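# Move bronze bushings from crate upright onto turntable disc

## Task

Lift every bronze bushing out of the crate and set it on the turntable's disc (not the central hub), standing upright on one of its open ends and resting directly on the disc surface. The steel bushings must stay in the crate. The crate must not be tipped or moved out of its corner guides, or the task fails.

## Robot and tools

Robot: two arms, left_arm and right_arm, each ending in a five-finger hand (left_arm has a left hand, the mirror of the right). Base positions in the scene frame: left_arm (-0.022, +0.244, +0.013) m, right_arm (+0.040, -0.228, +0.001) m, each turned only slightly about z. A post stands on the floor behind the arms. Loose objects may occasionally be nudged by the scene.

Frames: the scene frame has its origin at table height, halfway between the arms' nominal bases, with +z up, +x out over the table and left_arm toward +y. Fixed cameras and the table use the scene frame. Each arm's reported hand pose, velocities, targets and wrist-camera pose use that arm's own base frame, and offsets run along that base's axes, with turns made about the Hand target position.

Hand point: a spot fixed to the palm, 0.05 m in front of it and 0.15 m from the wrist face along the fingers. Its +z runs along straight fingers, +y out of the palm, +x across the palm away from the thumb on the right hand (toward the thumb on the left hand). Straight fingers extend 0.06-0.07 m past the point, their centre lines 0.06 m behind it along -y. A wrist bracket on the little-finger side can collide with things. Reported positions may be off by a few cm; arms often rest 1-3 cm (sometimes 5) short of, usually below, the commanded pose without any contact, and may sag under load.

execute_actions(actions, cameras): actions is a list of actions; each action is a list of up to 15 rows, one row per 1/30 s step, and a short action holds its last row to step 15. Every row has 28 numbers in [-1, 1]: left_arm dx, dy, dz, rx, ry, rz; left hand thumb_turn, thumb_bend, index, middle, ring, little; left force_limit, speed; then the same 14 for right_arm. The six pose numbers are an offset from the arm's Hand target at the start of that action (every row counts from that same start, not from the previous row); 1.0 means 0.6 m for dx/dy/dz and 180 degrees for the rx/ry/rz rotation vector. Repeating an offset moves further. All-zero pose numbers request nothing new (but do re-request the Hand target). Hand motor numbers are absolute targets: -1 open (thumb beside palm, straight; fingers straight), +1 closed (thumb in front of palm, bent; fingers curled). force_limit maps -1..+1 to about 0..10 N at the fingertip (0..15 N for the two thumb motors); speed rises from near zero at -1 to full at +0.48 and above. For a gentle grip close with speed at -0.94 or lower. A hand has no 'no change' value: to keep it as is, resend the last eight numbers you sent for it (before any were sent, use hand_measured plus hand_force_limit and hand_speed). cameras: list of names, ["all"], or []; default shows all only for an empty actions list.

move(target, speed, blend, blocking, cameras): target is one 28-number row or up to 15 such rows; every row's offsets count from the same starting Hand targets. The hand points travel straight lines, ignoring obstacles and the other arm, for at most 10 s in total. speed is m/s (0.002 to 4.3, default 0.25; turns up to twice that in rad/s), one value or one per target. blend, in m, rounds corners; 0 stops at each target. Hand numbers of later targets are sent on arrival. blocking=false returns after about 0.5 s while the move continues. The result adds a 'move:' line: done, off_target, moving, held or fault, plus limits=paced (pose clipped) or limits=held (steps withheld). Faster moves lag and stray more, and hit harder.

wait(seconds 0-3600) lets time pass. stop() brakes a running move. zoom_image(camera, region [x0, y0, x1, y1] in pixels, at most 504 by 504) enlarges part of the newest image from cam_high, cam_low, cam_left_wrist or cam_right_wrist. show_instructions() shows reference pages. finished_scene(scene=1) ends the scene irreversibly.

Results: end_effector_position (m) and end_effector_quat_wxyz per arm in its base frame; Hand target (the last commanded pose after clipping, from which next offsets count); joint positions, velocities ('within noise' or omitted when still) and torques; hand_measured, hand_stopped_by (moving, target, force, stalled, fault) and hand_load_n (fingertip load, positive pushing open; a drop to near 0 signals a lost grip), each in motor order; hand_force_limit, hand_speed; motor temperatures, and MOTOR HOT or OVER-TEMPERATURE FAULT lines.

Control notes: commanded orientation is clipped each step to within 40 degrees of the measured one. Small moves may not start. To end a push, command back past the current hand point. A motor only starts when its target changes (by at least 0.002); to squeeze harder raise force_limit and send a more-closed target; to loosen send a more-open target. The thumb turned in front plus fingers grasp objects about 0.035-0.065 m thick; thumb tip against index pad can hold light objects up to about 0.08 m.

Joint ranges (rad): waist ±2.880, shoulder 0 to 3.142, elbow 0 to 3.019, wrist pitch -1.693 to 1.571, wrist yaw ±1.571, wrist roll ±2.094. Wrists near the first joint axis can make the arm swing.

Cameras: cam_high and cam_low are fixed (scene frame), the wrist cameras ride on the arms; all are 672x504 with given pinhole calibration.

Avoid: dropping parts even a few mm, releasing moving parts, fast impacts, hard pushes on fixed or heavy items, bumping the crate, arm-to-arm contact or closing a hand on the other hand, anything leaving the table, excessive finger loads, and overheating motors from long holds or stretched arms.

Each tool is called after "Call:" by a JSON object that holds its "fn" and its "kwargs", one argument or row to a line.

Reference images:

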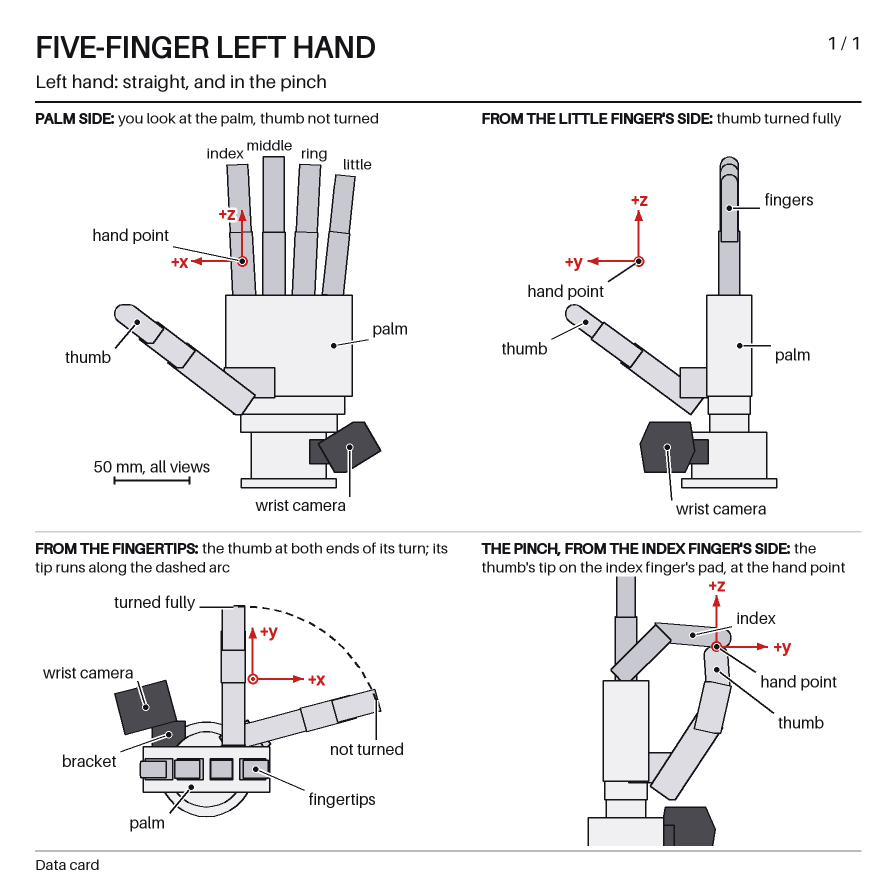

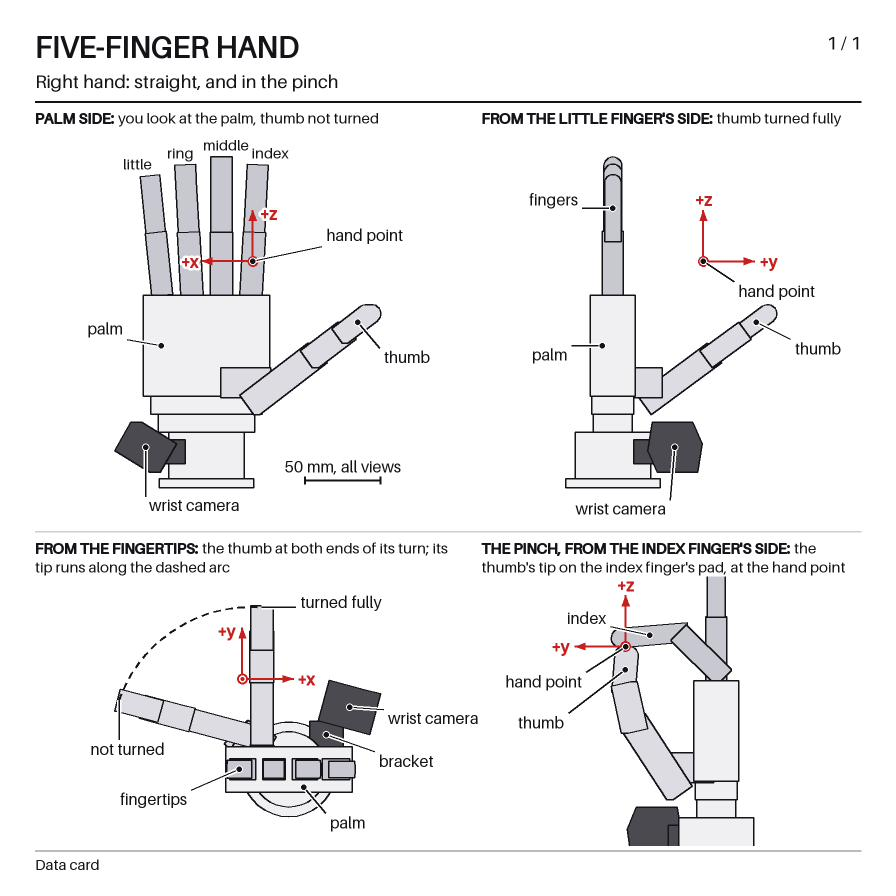

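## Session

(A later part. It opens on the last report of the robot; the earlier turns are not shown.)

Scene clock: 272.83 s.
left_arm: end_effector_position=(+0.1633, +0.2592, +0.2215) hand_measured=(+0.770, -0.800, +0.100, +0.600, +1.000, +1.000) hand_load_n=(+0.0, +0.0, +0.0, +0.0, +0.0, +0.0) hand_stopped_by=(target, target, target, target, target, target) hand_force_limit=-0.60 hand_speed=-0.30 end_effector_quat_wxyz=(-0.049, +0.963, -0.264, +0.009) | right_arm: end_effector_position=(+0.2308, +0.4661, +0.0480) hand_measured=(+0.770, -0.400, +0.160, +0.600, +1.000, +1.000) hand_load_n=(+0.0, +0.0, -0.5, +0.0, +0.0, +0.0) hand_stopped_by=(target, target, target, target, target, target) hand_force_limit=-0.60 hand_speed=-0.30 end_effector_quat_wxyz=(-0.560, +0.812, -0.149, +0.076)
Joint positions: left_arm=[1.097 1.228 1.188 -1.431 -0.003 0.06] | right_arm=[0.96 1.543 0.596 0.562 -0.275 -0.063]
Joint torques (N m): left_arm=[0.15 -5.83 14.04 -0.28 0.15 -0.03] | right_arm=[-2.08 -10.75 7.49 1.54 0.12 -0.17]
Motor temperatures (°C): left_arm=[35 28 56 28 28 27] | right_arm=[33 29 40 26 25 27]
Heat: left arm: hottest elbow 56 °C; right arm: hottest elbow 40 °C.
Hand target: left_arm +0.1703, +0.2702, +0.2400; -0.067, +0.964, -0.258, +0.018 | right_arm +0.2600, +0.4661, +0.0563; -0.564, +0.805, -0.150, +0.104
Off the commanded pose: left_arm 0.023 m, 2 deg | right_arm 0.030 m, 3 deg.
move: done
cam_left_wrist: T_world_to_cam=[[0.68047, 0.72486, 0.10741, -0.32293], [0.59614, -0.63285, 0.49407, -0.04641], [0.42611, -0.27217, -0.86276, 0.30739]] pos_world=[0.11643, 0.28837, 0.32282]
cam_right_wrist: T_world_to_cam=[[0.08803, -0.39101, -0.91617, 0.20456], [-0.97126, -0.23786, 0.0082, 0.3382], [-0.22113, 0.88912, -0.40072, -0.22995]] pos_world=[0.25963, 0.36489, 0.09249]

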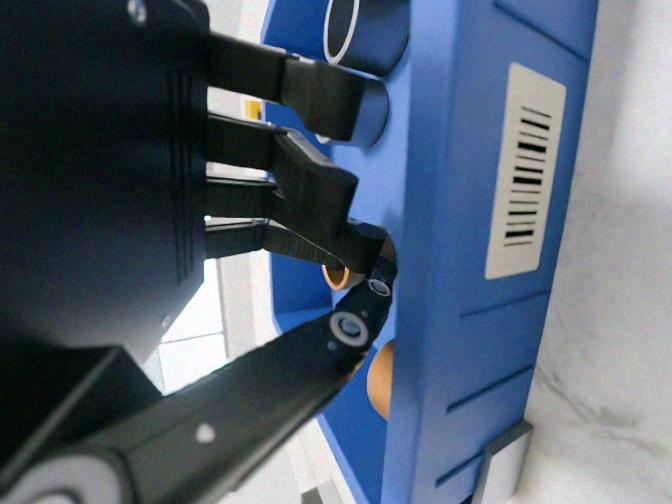

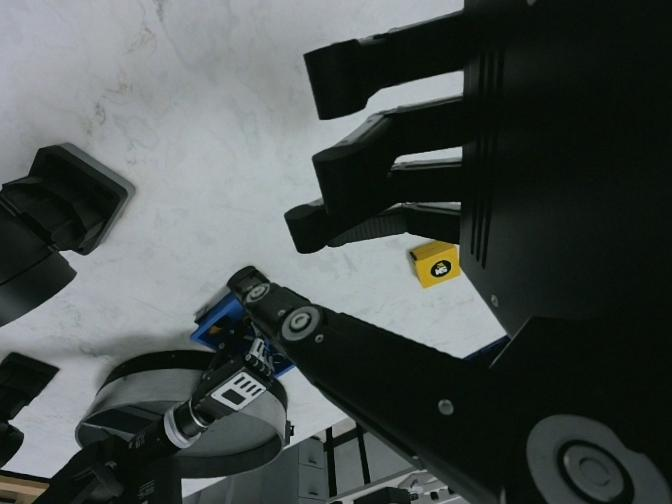

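Call:
{"fn": "move", "kwargs": {
  "target": [
    [0,0,0,0,0,0,0.77,-0.8,0.1,0.6,1,1,-0.6,-0.3,-0.035,0.0,-0.022,0,0,0,0.77,-0.4,0.16,0.6,1,1,-0.6,-0.3]
  ],
  "cameras": ["cam_left_wrist","cam_right_wrist"],
  "speed": 0.05
}}

Call:
{"fn": "zoom_image", "kwargs": {
  "camera": "cam_left_wrist",
  "region": [220, 140, 500, 380]
}}

Scene clock: 274.23 s.
left_arm: end_effector_position=(+0.1633, +0.2592, +0.2215) hand_measured=(+0.770, -0.800, +0.100, +0.600, +1.000, +1.000) hand_load_n=(+0.0, +0.0, +0.0, +0.0, +0.0, +0.0) hand_stopped_by=(target, target, target, target, target, target) hand_force_limit=-0.60 hand_speed=-0.30 end_effector_quat_wxyz=(-0.049, +0.963, -0.264, +0.009) | right_arm: end_effector_position=(+0.2336, +0.4675, +0.0446) hand_measured=(+0.770, -0.400, +0.160, +0.600, +1.000, +1.000) hand_load_n=(+0.0, +0.0, +0.0, +0.0, +0.0, +0.0) hand_stopped_by=(target, target, target, target, target, target) hand_force_limit=-0.60 hand_speed=-0.30 end_effector_quat_wxyz=(-0.562, +0.808, -0.153, +0.091)
Joint positions: left_arm=[1.097 1.228 1.188 -1.431 -0.003 0.06] | right_arm=[0.971 1.557 0.588 0.599 -0.236 -0.064]
Joint torques (N m): left_arm=[0.21 -5.83 14.04 -0.28 0.15 -0.03] | right_arm=[0.91 -10.64 4.72 2.51 0.28 -0.01]
Motor temperatures (°C): left_arm=[35 28 57 28 28 27] | right_arm=[33 29 40 26 25 27]
Heat: left arm: hottest elbow 57 °C; right arm: hottest elbow 40 °C.
Hand target: left_arm +0.1703, +0.2702, +0.2400; -0.067, +0.964, -0.258, +0.018 | right_arm +0.2390, +0.4661, +0.0431; -0.564, +0.805, -0.150, +0.104
Off the commanded pose: left_arm 0.023 m, 2 deg | right_arm 0.006 m, 2 deg.
move: done
cam_left_wrist: T_world_to_cam=[[0.68047, 0.72486, 0.10741, -0.32293], [0.59614, -0.63285, 0.49407, -0.04641], [0.42611, -0.27217, -0.86276, 0.30739]] pos_world=[0.11643, 0.28837, 0.32282]
cam_right_wrist: T_world_to_cam=[[0.09836, -0.38953, -0.91575, 0.19867], [-0.97672, -0.21408, -0.01384, 0.33243], [-0.19065, 0.89579, -0.40152, -0.24215]] pos_world=[0.25898, 0.36547, 0.0893]

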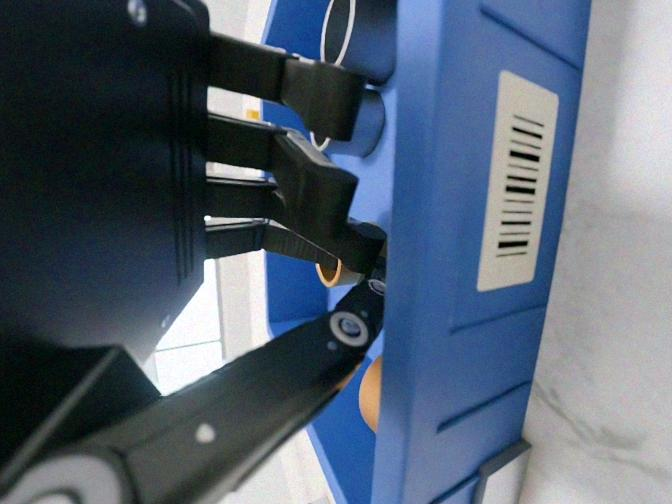

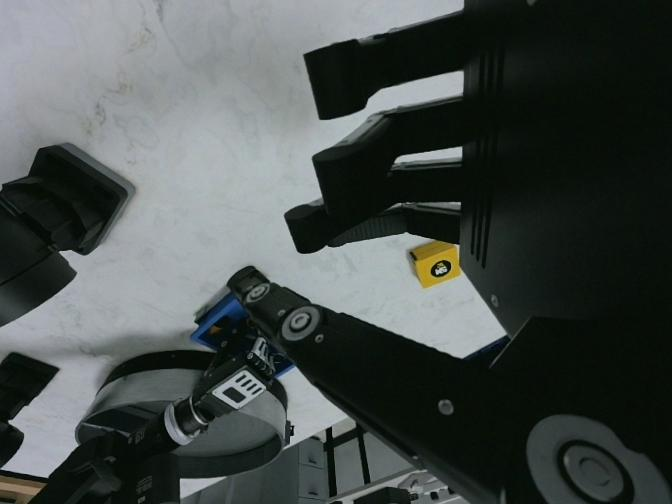

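Scaled by 1.800 from the camera's image (finer frame: 960x720).

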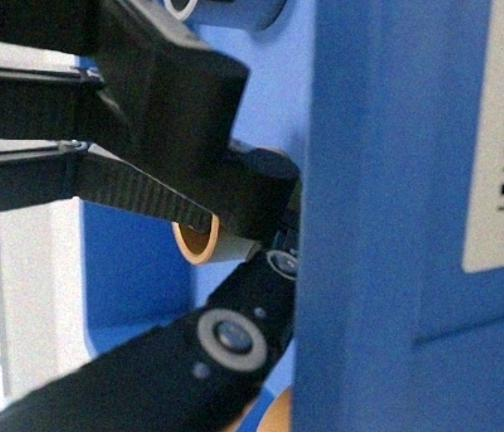

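Call:
{"fn": "move", "kwargs": {
  "target": [
    [0,0,0,0,0,0,0.77,-0.8,0.1,0.6,1,1,-0.6,-0.3,0.0,-0.005,-0.02,0,0,0,0.77,-0.4,0.16,0.6,1,1,-0.6,-0.3]
  ],
  "cameras": ["cam_left_wrist","cam_right_wrist"],
  "speed": 0.05
}}

Call:
{"fn": "zoom_image", "kwargs": {
  "camera": "cam_left_wrist",
  "region": [220, 140, 500, 380]
}}

Scene clock: 275.63 s.
left_arm: end_effector_position=(+0.1633, +0.2592, +0.2215) hand_measured=(+0.770, -0.800, +0.100, +0.600, +1.000, +1.000) hand_load_n=(+0.0, +0.0, -0.5, +0.0, +0.0, +0.0) hand_stopped_by=(target, target, target, target, target, target) hand_force_limit=-0.60 hand_speed=-0.30 end_effector_quat_wxyz=(-0.049, +0.963, -0.264, +0.009) | right_arm: end_effector_position=(+0.2335, +0.4672, +0.0362) hand_measured=(+0.770, -0.400, +0.160, +0.600, +1.000, +1.000) hand_load_n=(+0.0, +0.0, +0.0, +0.0, +0.0, +0.0) hand_stopped_by=(target, target, target, target, target, target) hand_force_limit=-0.60 hand_speed=-0.30 end_effector_quat_wxyz=(-0.566, +0.805, -0.152, +0.093)
Joint positions: left_arm=[1.097 1.228 1.188 -1.431 -0.003 0.06] | right_arm=[0.971 1.586 0.578 0.648 -0.236 -0.064]
Joint torques (N m): left_arm=[0.15 -5.77 14.04 -0.28 0.15 -0.02] | right_arm=[0.5 -10.58 4.21 2.4 0.09 -0.03]
Motor temperatures (°C): left_arm=[35 28 57 28 28 27] | right_arm=[33 29 40 26 25 27]
Heat: left arm: hottest elbow 57 °C; right arm: hottest elbow 40 °C.
Hand target: left_arm +0.1703, +0.2702, +0.2400; -0.067, +0.964, -0.258, +0.018 | right_arm +0.2390, +0.4631, +0.0311; -0.564, +0.805, -0.150, +0.104
Off the commanded pose: left_arm 0.023 m, 2 deg | right_arm 0.009 m, 1 deg.
move: done
cam_left_wrist: T_world_to_cam=[[0.68047, 0.72486, 0.10741, -0.32293], [0.59614, -0.63285, 0.49407, -0.04641], [0.42611, -0.27217, -0.86276, 0.30739]] pos_world=[0.11643, 0.28837, 0.32282]
cam_right_wrist: T_world_to_cam=[[0.10314, -0.38257, -0.91815, 0.18664], [-0.97662, -0.21398, -0.02054, 0.33226], [-0.18861, 0.89881, -0.39569, -0.2474]] pos_world=[0.25858, 0.36487, 0.08029]

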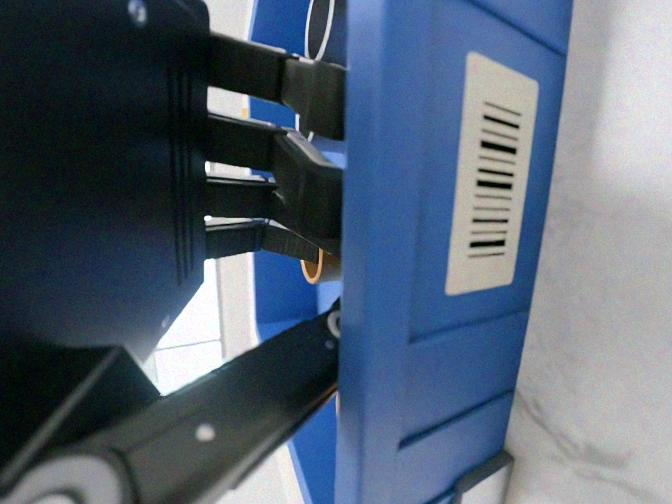

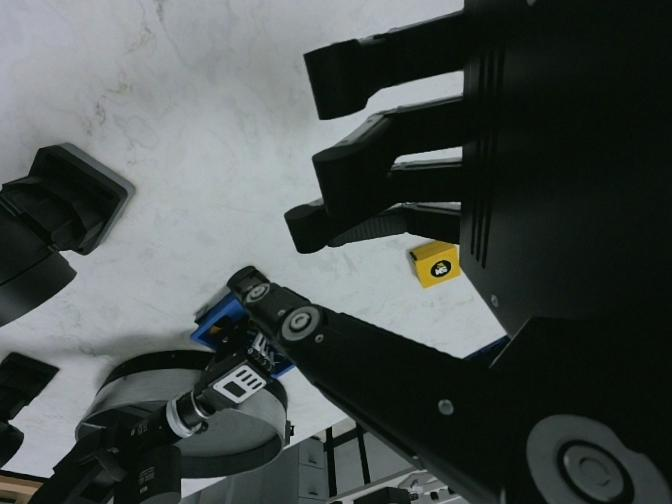

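Scaled by 1.800 from the camera's image (finer frame: 960x720).

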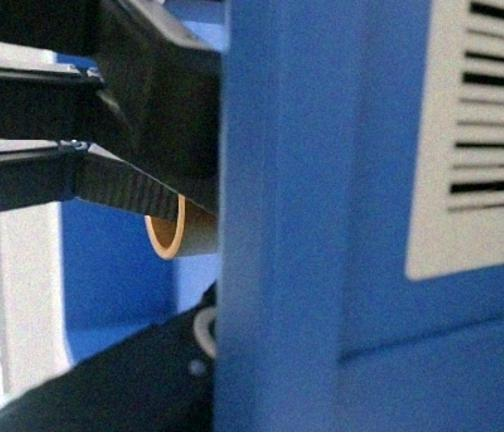

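Call:
{"fn": "move", "kwargs": {
  "target": [
    [0,0,0,0,0,0,0.77,-0.8,0.1,0.6,1,1,-0.6,-0.3,0.0,0,0,0,0,0,0.77,0.0,0.25,0.6,1,1,-0.5,-0.85]
  ],
  "cameras": ["cam_left_wrist","cam_right_wrist"],
  "speed": 0.05
}}

Call:
{"fn": "zoom_image", "kwargs": {
  "camera": "cam_left_wrist",
  "region": [220, 140, 500, 380]
}}

Scene clock: 277.67 s.
left_arm: end_effector_position=(+0.1633, +0.2592, +0.2215) hand_measured=(+0.770, -0.800, +0.100, +0.600, +1.000, +1.000) hand_load_n=(+0.0, +0.0, +0.0, +0.0, +0.0, +0.0) hand_stopped_by=(target, target, target, target, target, target) hand_force_limit=-0.60 hand_speed=-0.30 end_effector_quat_wxyz=(-0.049, +0.963, -0.264, +0.009) | right_arm: end_effector_position=(+0.2334, +0.4671, +0.0355) hand_measured=(+0.770, -0.254, +0.250, +0.600, +1.000, +1.000) hand_load_n=(+0.0, +4.0, +4.0, +0.0, +0.0, +0.0) hand_stopped_by=(target, force, target, target, target, target) hand_force_limit=-0.50 hand_speed=-0.85 end_effector_quat_wxyz=(-0.565, +0.806, -0.152, +0.092)
Joint positions: left_arm=[1.097 1.228 1.188 -1.431 -0.003 0.06] | right_arm=[0.971 1.588 0.578 0.648 -0.236 -0.064]
Joint torques (N m): left_arm=[0.15 -5.83 14.04 -0.27 0.14 -0.03] | right_arm=[0.5 -10.52 4.21 2.4 0.1 -0.03]
Motor temperatures (°C): left_arm=[35 28 57 28 28 27] | right_arm=[33 29 39 26 25 27]
Heat: left arm: hottest elbow 57 °C; right arm: hottest elbow 39 °C.
Hand target: left_arm +0.1703, +0.2702, +0.2400; -0.067, +0.964, -0.258, +0.018 | right_arm +0.2390, +0.4631, +0.0311; -0.564, +0.805, -0.150, +0.104
Off the commanded pose: left_arm 0.023 m, 2 deg | right_arm 0.008 m, 1 deg.
move: done
cam_left_wrist: T_world_to_cam=[[0.68047, 0.72486, 0.10741, -0.32293], [0.59614, -0.63285, 0.49407, -0.04641], [0.42611, -0.27217, -0.86276, 0.30739]] pos_world=[0.11643, 0.28837, 0.32282]
cam_right_wrist: T_world_to_cam=[[0.10235, -0.38374, -0.91775, 0.1867], [-0.97663, -0.21405, -0.01941, 0.33209], [-0.18899, 0.89829, -0.39668, -0.24729]] pos_world=[0.25848, 0.36487, 0.07969]

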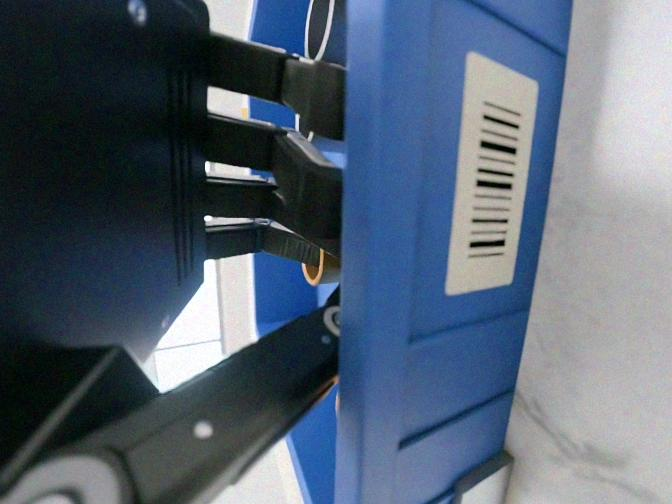

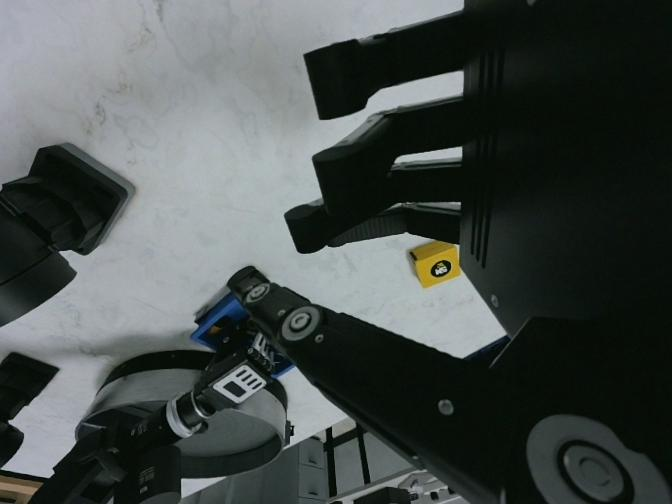

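Scaled by 1.800 from the camera's image (finer frame: 960x720).

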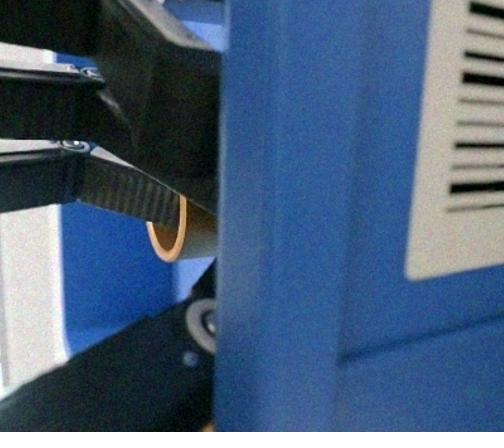

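Call:
{"fn": "move", "kwargs": {
  "target": [
    [0,0,0,0,0,0,0.77,-0.8,0.1,0.6,1,1,-0.6,-0.3,0.0,0,0,0,0,0,0.77,0.1,0.4,0.6,1,1,-0.4,-0.92],
    [0,0,0,0,0,0,0.77,-0.8,0.1,0.6,1,1,-0.6,-0.3,0.0,0,0.15,0,0,0,0.77,0.1,0.4,0.6,1,1,-0.4,-0.92]
  ],
  "cameras": ["cam_left_wrist","cam_right_wrist","cam_high"],
  "speed": 0.06
}}

Call:
{"fn": "zoom_image", "kwargs": {
  "camera": "cam_left_wrist",
  "region": [220, 140, 500, 380]
}}

Call:
{"fn": "zoom_image", "kwargs": {
  "camera": "cam_high",
  "region": [410, 90, 510, 180]
}}

Scene clock: 281.03 s.
left_arm: end_effector_position=(+0.1633, +0.2592, +0.2215) hand_measured=(+0.770, -0.800, +0.100, +0.600, +1.000, +1.000) hand_load_n=(+0.0, +0.0, +0.0, +0.0, +0.0, +0.0) hand_stopped_by=(target, target, target, target, target, target) hand_force_limit=-0.60 hand_speed=-0.30 end_effector_quat_wxyz=(-0.049, +0.963, -0.264, +0.009) | right_arm: end_effector_position=(+0.2261, +0.4482, +0.0928) hand_measured=(+0.770, -0.248, +0.250, +0.600, +1.000, +1.000) hand_load_n=(+0.0, +4.0, +5.0, +0.5, +0.0, +0.0) hand_stopped_by=(target, force, force, target, target, target) hand_force_limit=-0.40 hand_speed=-0.92 end_effector_quat_wxyz=(-0.544, +0.819, -0.156, +0.094)
Joint positions: left_arm=[1.097 1.228 1.188 -1.431 -0.003 0.06] | right_arm=[0.968 1.358 0.602 0.344 -0.224 -0.08]
Joint torques (N m): left_arm=[0.15 -5.83 14.01 -0.29 0.15 -0.03] | right_arm=[-0.09 -10.87 10.06 1.24 -0.01 0]
Motor temperatures (°C): left_arm=[35 28 57 28 28 27] | right_arm=[33 29 39 26 25 27]
Heat: left arm: hottest elbow 57 °C; right arm: hottest elbow 39 °C.
Hand target: left_arm +0.1703, +0.2702, +0.2400; -0.067, +0.964, -0.258, +0.018 | right_arm +0.2390, +0.4631, +0.1211; -0.564, +0.805, -0.150, +0.104
Off the commanded pose: left_arm 0.023 m, 2 deg | right_arm 0.034 m, 3 deg.
move: off_target (right_arm)
cam_left_wrist: T_world_to_cam=[[0.68047, 0.72486, 0.10741, -0.32293], [0.59614, -0.63285, 0.49407, -0.04641], [0.42611, -0.27217, -0.86276, 0.30739]] pos_world=[0.11643, 0.28837, 0.32282]
cam_right_wrist: T_world_to_cam=[[0.08916, -0.42822, -0.89927, 0.25395], [-0.97859, -0.20584, 0.001, 0.31698], [-0.18553, 0.87992, -0.4374, -0.19773]] pos_world=[0.25087, 0.34798, 0.14157]
Images, in order (width x height): cam_high 672x504, cam_left_wrist 672x504, cam_right_wrist 672x504.

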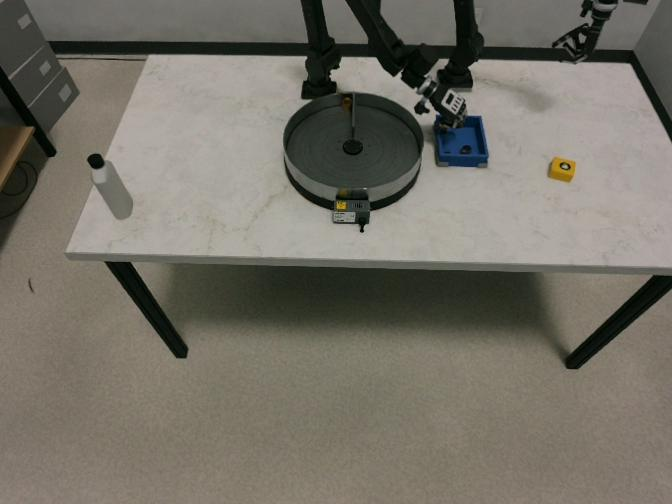

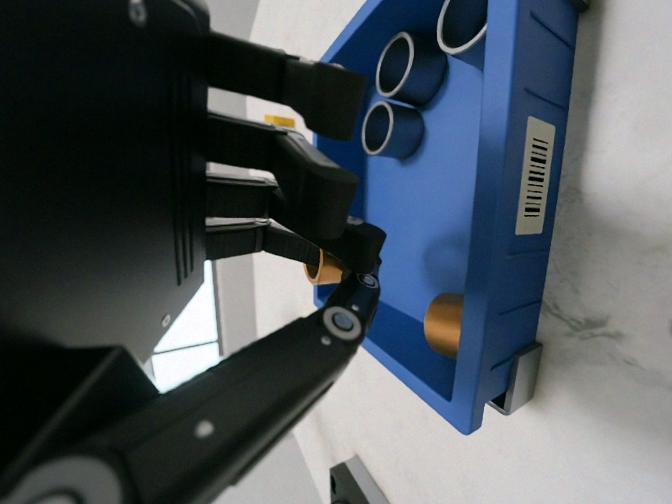

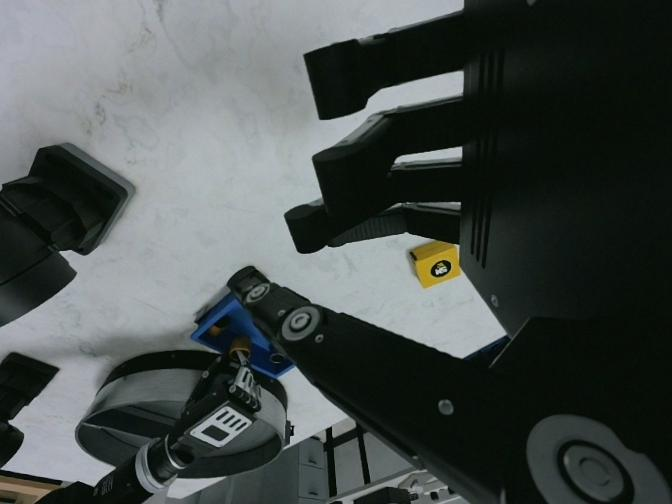

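Scaled by 1.800 from the camera's image (finer frame: 960x720).

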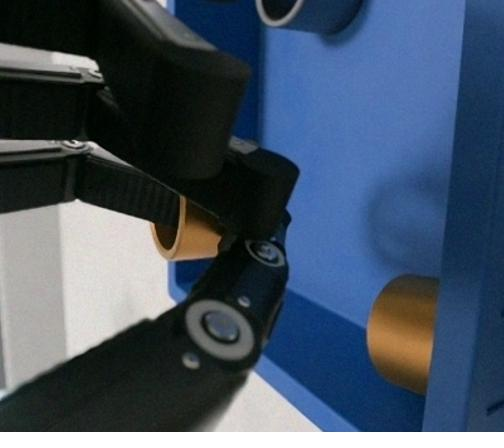

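Scaled by 5.040 from the camera's image (finer frame: 960x720).

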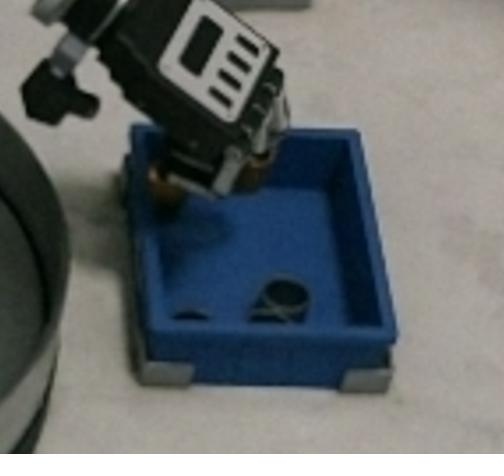

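Call:
{"fn": "zoom_image", "kwargs": {
  "camera": "cam_high",
  "region": [320, 80, 380, 130]
}}

Scaled by 8.400 from the camera's image (finer frame: 960x720).

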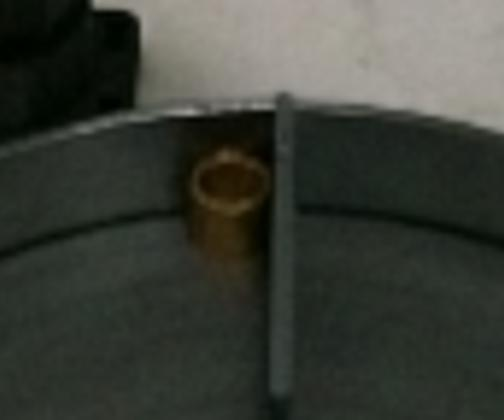

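Call:
{"fn": "move", "kwargs": {
  "target": [
    [0,0,0,0,0,0,0.77,-0.8,0.1,0.6,1,1,-0.6,-0.3,0.0,0,0.18,0,0,0,0.77,0.1,0.4,0.6,1,1,-0.4,-0.92],
    [0,0,0,0,0,0,0.77,-0.8,0.1,0.6,1,1,-0.6,-0.3,0.277,-0.43,0.14,0,0,-0.233,0.77,0.1,0.4,0.6,1,1,-0.4,-0.92]
  ],
  "cameras": ["cam_left_wrist","cam_right_wrist","cam_high","cam_low"],
  "speed": 0.15,
  "blend": 0.03
}}

Call:
{"fn": "zoom_image", "kwargs": {
  "camera": "cam_high",
  "region": [310, 80, 430, 180]
}}

Call:
{"fn": "zoom_image", "kwargs": {
  "camera": "cam_low",
  "region": [220, 170, 320, 270]
}}

Scene clock: 287.13 s.
left_arm: end_effector_position=(+0.1633, +0.2592, +0.2215) hand_measured=(+0.770, -0.800, +0.100, +0.600, +1.000, +1.000) hand_load_n=(+0.0, +0.0, +0.0, +0.0, +0.5, +0.0) hand_stopped_by=(target, target, target, target, target, target) hand_force_limit=-0.60 hand_speed=-0.30 end_effector_quat_wxyz=(-0.049, +0.963, -0.264, +0.009) | right_arm: end_effector_position=(+0.3998, +0.2055, +0.1939) hand_measured=(+0.770, -0.248, +0.250, +0.600, +1.000, +1.000) hand_load_n=(+0.0, +4.0, +4.5, +0.0, +0.0, +0.0) hand_stopped_by=(target, force, force, target, target, target) hand_force_limit=-0.40 hand_speed=-0.92 end_effector_quat_wxyz=(-0.477, +0.711, -0.424, +0.295)
Joint positions: left_arm=[1.097 1.228 1.188 -1.431 -0.003 0.06] | right_arm=[0.373 0.977 0.622 -0.026 -0.098 -0.055]
Joint torques (N m): left_arm=[0.15 -5.77 14.04 -0.28 0.15 -0.03] | right_arm=[0.09 -6.07 8.79 2.22 -0.01 0.19]
Motor temperatures (°C): left_arm=[35 28 58 28 28 27] | right_arm=[33 29 40 26 25 27]
Heat: left arm: hottest elbow 58 °C; right arm: hottest elbow 40 °C.
Hand target: left_arm +0.1703, +0.2702, +0.2400; -0.067, +0.964, -0.258, +0.018 | right_arm +0.4052, +0.2051, +0.2051; -0.490, +0.698, -0.428, +0.299
Off the commanded pose: left_arm 0.023 m, 2 deg | right_arm 0.012 m, 2 deg.
move: off_target (right_arm)
cam_left_wrist: T_world_to_cam=[[0.68047, 0.72486, 0.10741, -0.32293], [0.59614, -0.63285, 0.49407, -0.04641], [0.42611, -0.27217, -0.86276, 0.30739]] pos_world=[0.11643, 0.28837, 0.32282]
cam_right_wrist: T_world_to_cam=[[-0.18553, -0.39568, -0.89946, 0.32861], [-0.87055, 0.49075, -0.03632, 0.25779], [0.45577, 0.77628, -0.4355, -0.14319]] pos_world=[0.35065, 0.11467, 0.24258]

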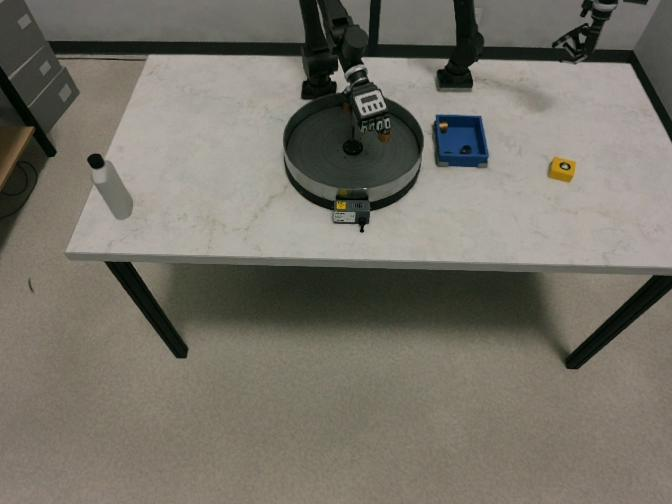

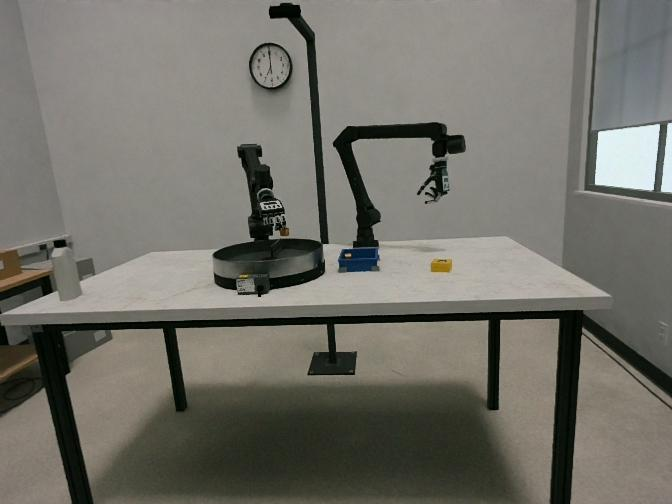

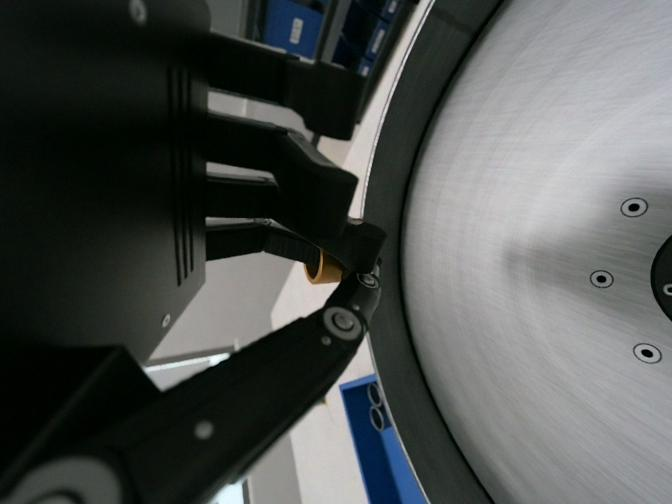

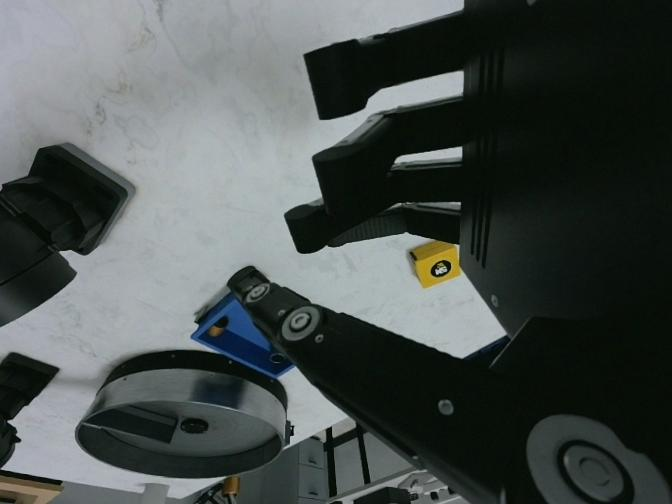

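Scaled by 4.200 from the camera's image (finer frame: 960x720).

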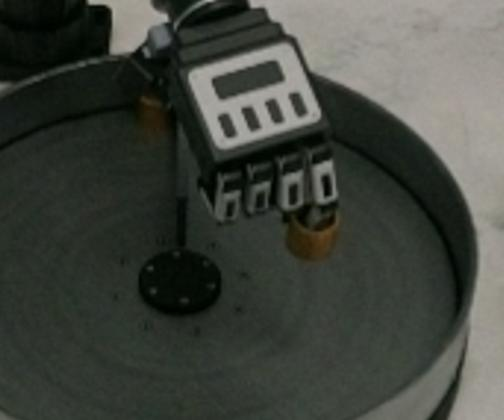

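Scaled by 5.040 from the camera's image (finer frame: 960x720).

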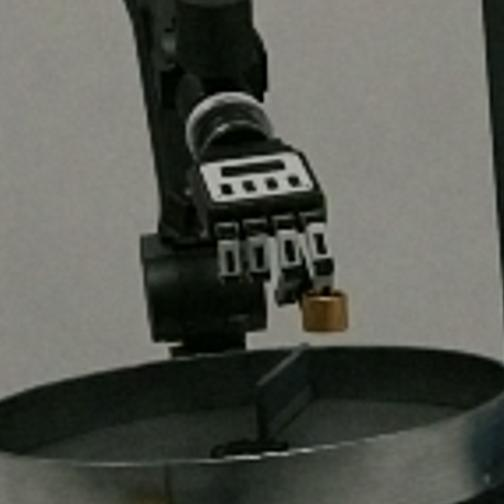

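Call:
{"fn": "move", "kwargs": {
  "target": [
    [0,0,0,0,0,0,0.77,-0.8,0.1,0.6,1,1,-0.6,-0.3,0.0,-0.005,-0.13,0,0,0,0.77,0.1,0.4,0.6,1,1,-0.4,-0.92]
  ],
  "cameras": ["cam_left_wrist","cam_high","cam_low"],
  "speed": 0.1
}}

Call:
{"fn": "zoom_image", "kwargs": {
  "camera": "cam_high",
  "region": [350, 110, 420, 180]
}}

Call:
{"fn": "zoom_image", "kwargs": {
  "camera": "cam_low",
  "region": [220, 170, 320, 270]
}}

Scene clock: 289.43 s.
left_arm: end_effector_position=(+0.1633, +0.2592, +0.2215) hand_measured=(+0.770, -0.800, +0.100, +0.600, +1.000, +1.000) hand_load_n=(+0.0, +0.0, +0.0, +0.0, +0.0, +0.0) hand_stopped_by=(target, target, target, target, target, target) hand_force_limit=-0.60 hand_speed=-0.30 end_effector_quat_wxyz=(-0.049, +0.963, -0.264, +0.009) | right_arm: end_effector_position=(+0.3941, +0.2038, +0.1119) hand_measured=(+0.770, -0.248, +0.250, +0.600, +1.000, +1.000) hand_load_n=(+0.0, +4.0, +5.0, +0.0, +0.0, +0.0) hand_stopped_by=(target, force, force, target, target, target) hand_force_limit=-0.40 hand_speed=-0.92 end_effector_quat_wxyz=(-0.472, +0.715, -0.426, +0.289)
Joint positions: left_arm=[1.097 1.228 1.188 -1.431 -0.003 0.06] | right_arm=[0.371 1.114 0.472 0.243 -0.104 -0.055]
Joint torques (N m): left_arm=[0.26 -5.77 14.04 -0.29 0.15 -0.03] | right_arm=[-0.38 -6.65 7.76 2.84 -0.18 0.16]
Motor temperatures (°C): left_arm=[35 28 58 28 28 27] | right_arm=[33 29 40 26 25 27]
Heat: left arm: hottest elbow 58 °C; right arm: hottest elbow 40 °C.
Hand target: left_arm +0.1703, +0.2702, +0.2400; -0.067, +0.964, -0.258, +0.018 | right_arm +0.4052, +0.2021, +0.1271; -0.490, +0.698, -0.428, +0.299
Off the commanded pose: left_arm 0.023 m, 2 deg | right_arm 0.019 m, 3 deg.
move: off_target (right_arm)
cam_left_wrist: T_world_to_cam=[[0.68047, 0.72486, 0.10741, -0.32293], [0.59614, -0.63285, 0.49407, -0.04641], [0.42611, -0.27217, -0.86276, 0.30739]] pos_world=[0.11643, 0.28837, 0.32282]
Images, in order (width x height): cam_high 672x504, cam_low 672x504, cam_left_wrist 672x504.

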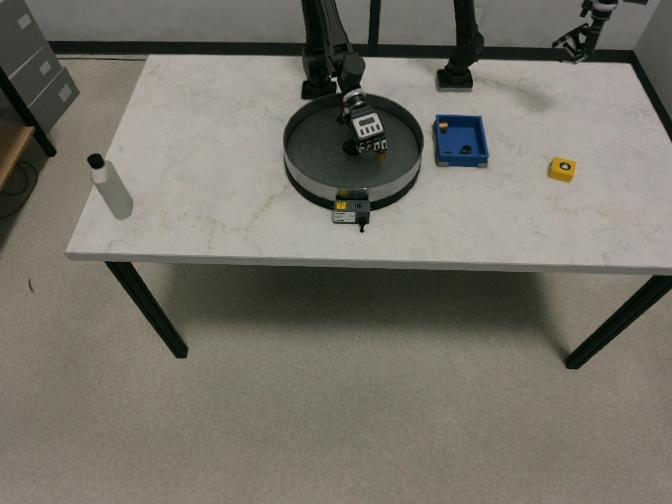

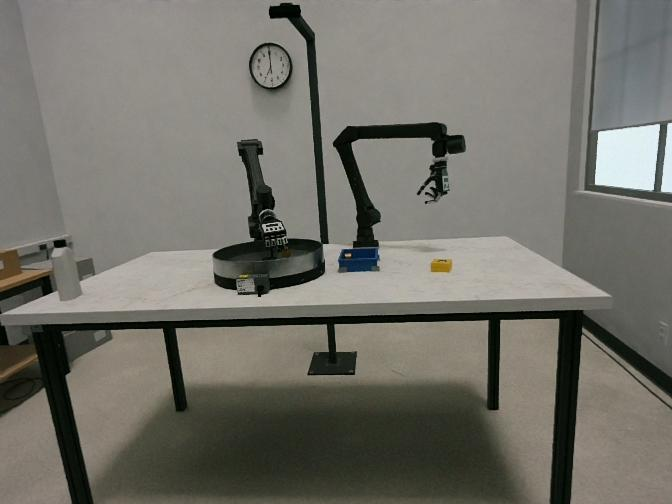

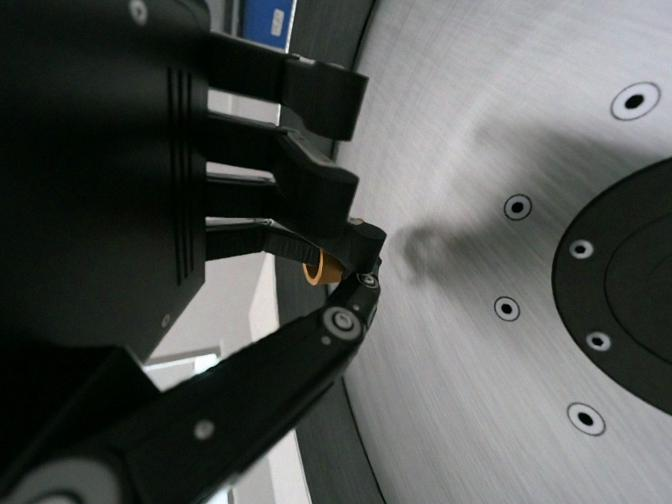

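Scaled by 7.200 from the camera's image (finer frame: 960x720).

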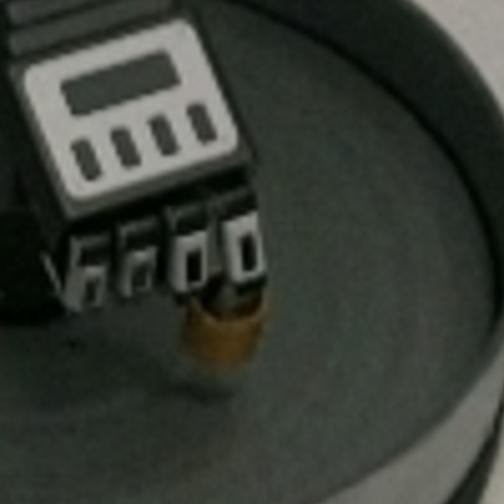

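Scaled by 5.040 from the camera's image (finer frame: 960x720).

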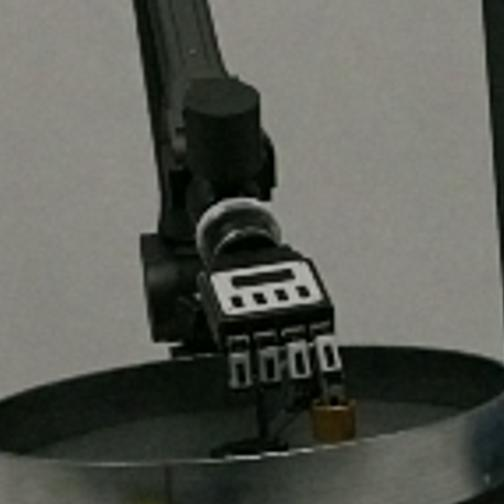

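Call:
{"fn": "move", "kwargs": {
  "target": [
    [0,0,0,0,0,0,0.77,-0.8,0.1,0.6,1,1,-0.6,-0.3,0.0,0,-0.025,0,0,0,0.77,0.1,0.4,0.6,1,1,-0.4,-0.92]
  ],
  "cameras": ["cam_left_wrist","cam_high","cam_low"],
  "speed": 0.04
}}

Call:
{"fn": "zoom_image", "kwargs": {
  "camera": "cam_high",
  "region": [360, 130, 400, 170]
}}

Scene clock: 291.23 s.
left_arm: end_effector_position=(+0.1633, +0.2592, +0.2215) hand_measured=(+0.770, -0.800, +0.100, +0.600, +1.000, +1.000) hand_load_n=(+0.0, +0.0, +0.0, +0.0, +0.0, +0.0) hand_stopped_by=(target, target, target, target, target, target) hand_force_limit=-0.60 hand_speed=-0.30 end_effector_quat_wxyz=(-0.049, +0.963, -0.264, +0.009) | right_arm: end_effector_position=(+0.3947, +0.2040, +0.0991) hand_measured=(+0.770, -0.248, +0.250, +0.600, +1.000, +1.000) hand_load_n=(+0.0, +4.0, +5.0, +0.0, -0.5, +0.0) hand_stopped_by=(target, force, force, target, target, target) hand_force_limit=-0.40 hand_speed=-0.92 end_effector_quat_wxyz=(-0.474, +0.714, -0.426, +0.290)
Joint positions: left_arm=[1.097 1.228 1.188 -1.431 -0.003 0.06] | right_arm=[0.371 1.15 0.45 0.306 -0.104 -0.055]
Joint torques (N m): left_arm=[0.15 -5.77 14.02 -0.29 0.15 -0.03] | right_arm=[-0.38 -6.65 7.34 2.84 -0.18 0.16]
Motor temperatures (°C): left_arm=[35 28 58 28 28 27] | right_arm=[33 29 40 26 25 27]
Heat: left arm: hottest elbow 58 °C; right arm: hottest elbow 40 °C.
Hand target: left_arm +0.1703, +0.2702, +0.2400; -0.067, +0.964, -0.258, +0.018 | right_arm +0.4052, +0.2021, +0.1121; -0.490, +0.698, -0.428, +0.299
Off the commanded pose: left_arm 0.023 m, 2 deg | right_arm 0.017 m, 3 deg.
move: off_target (right_arm)
cam_left_wrist: T_world_to_cam=[[0.68047, 0.72486, 0.10741, -0.32293], [0.59614, -0.63285, 0.49407, -0.04641], [0.42611, -0.27217, -0.86276, 0.30739]] pos_world=[0.11643, 0.28837, 0.32282]
Images, in order (width x height): cam_high 672x504, cam_low 672x504, cam_left_wrist 672x504.

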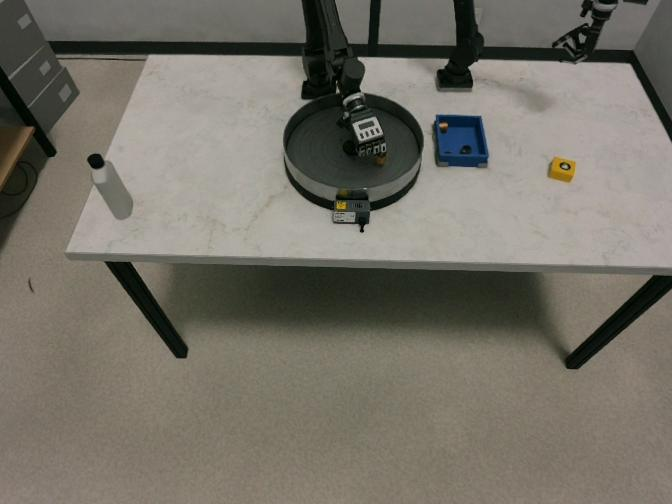

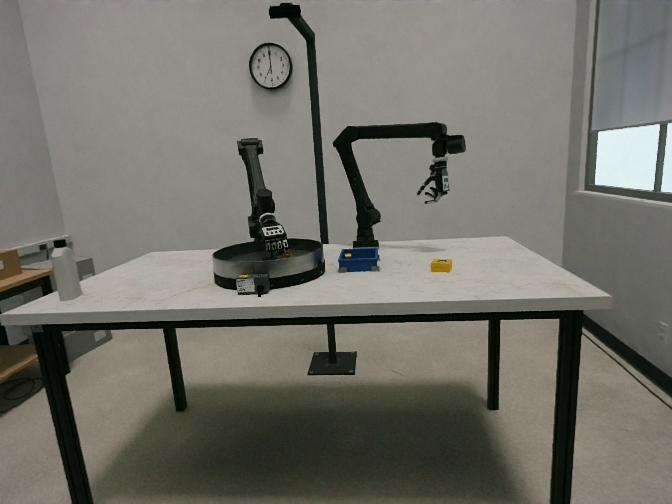

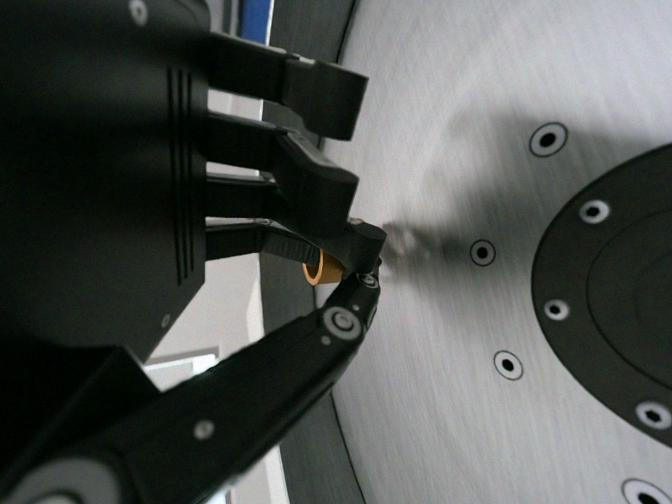

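Scaled by 12.600 from the camera's image (finer frame: 960x720).

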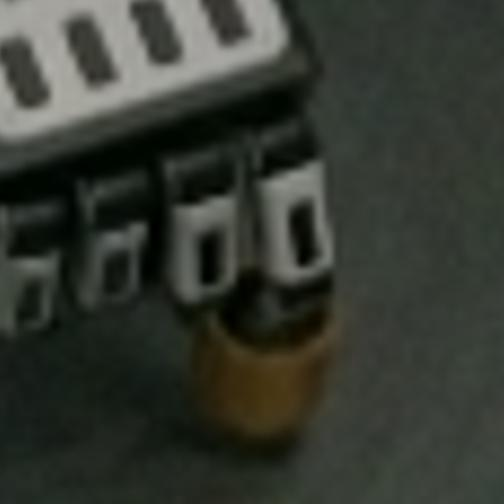

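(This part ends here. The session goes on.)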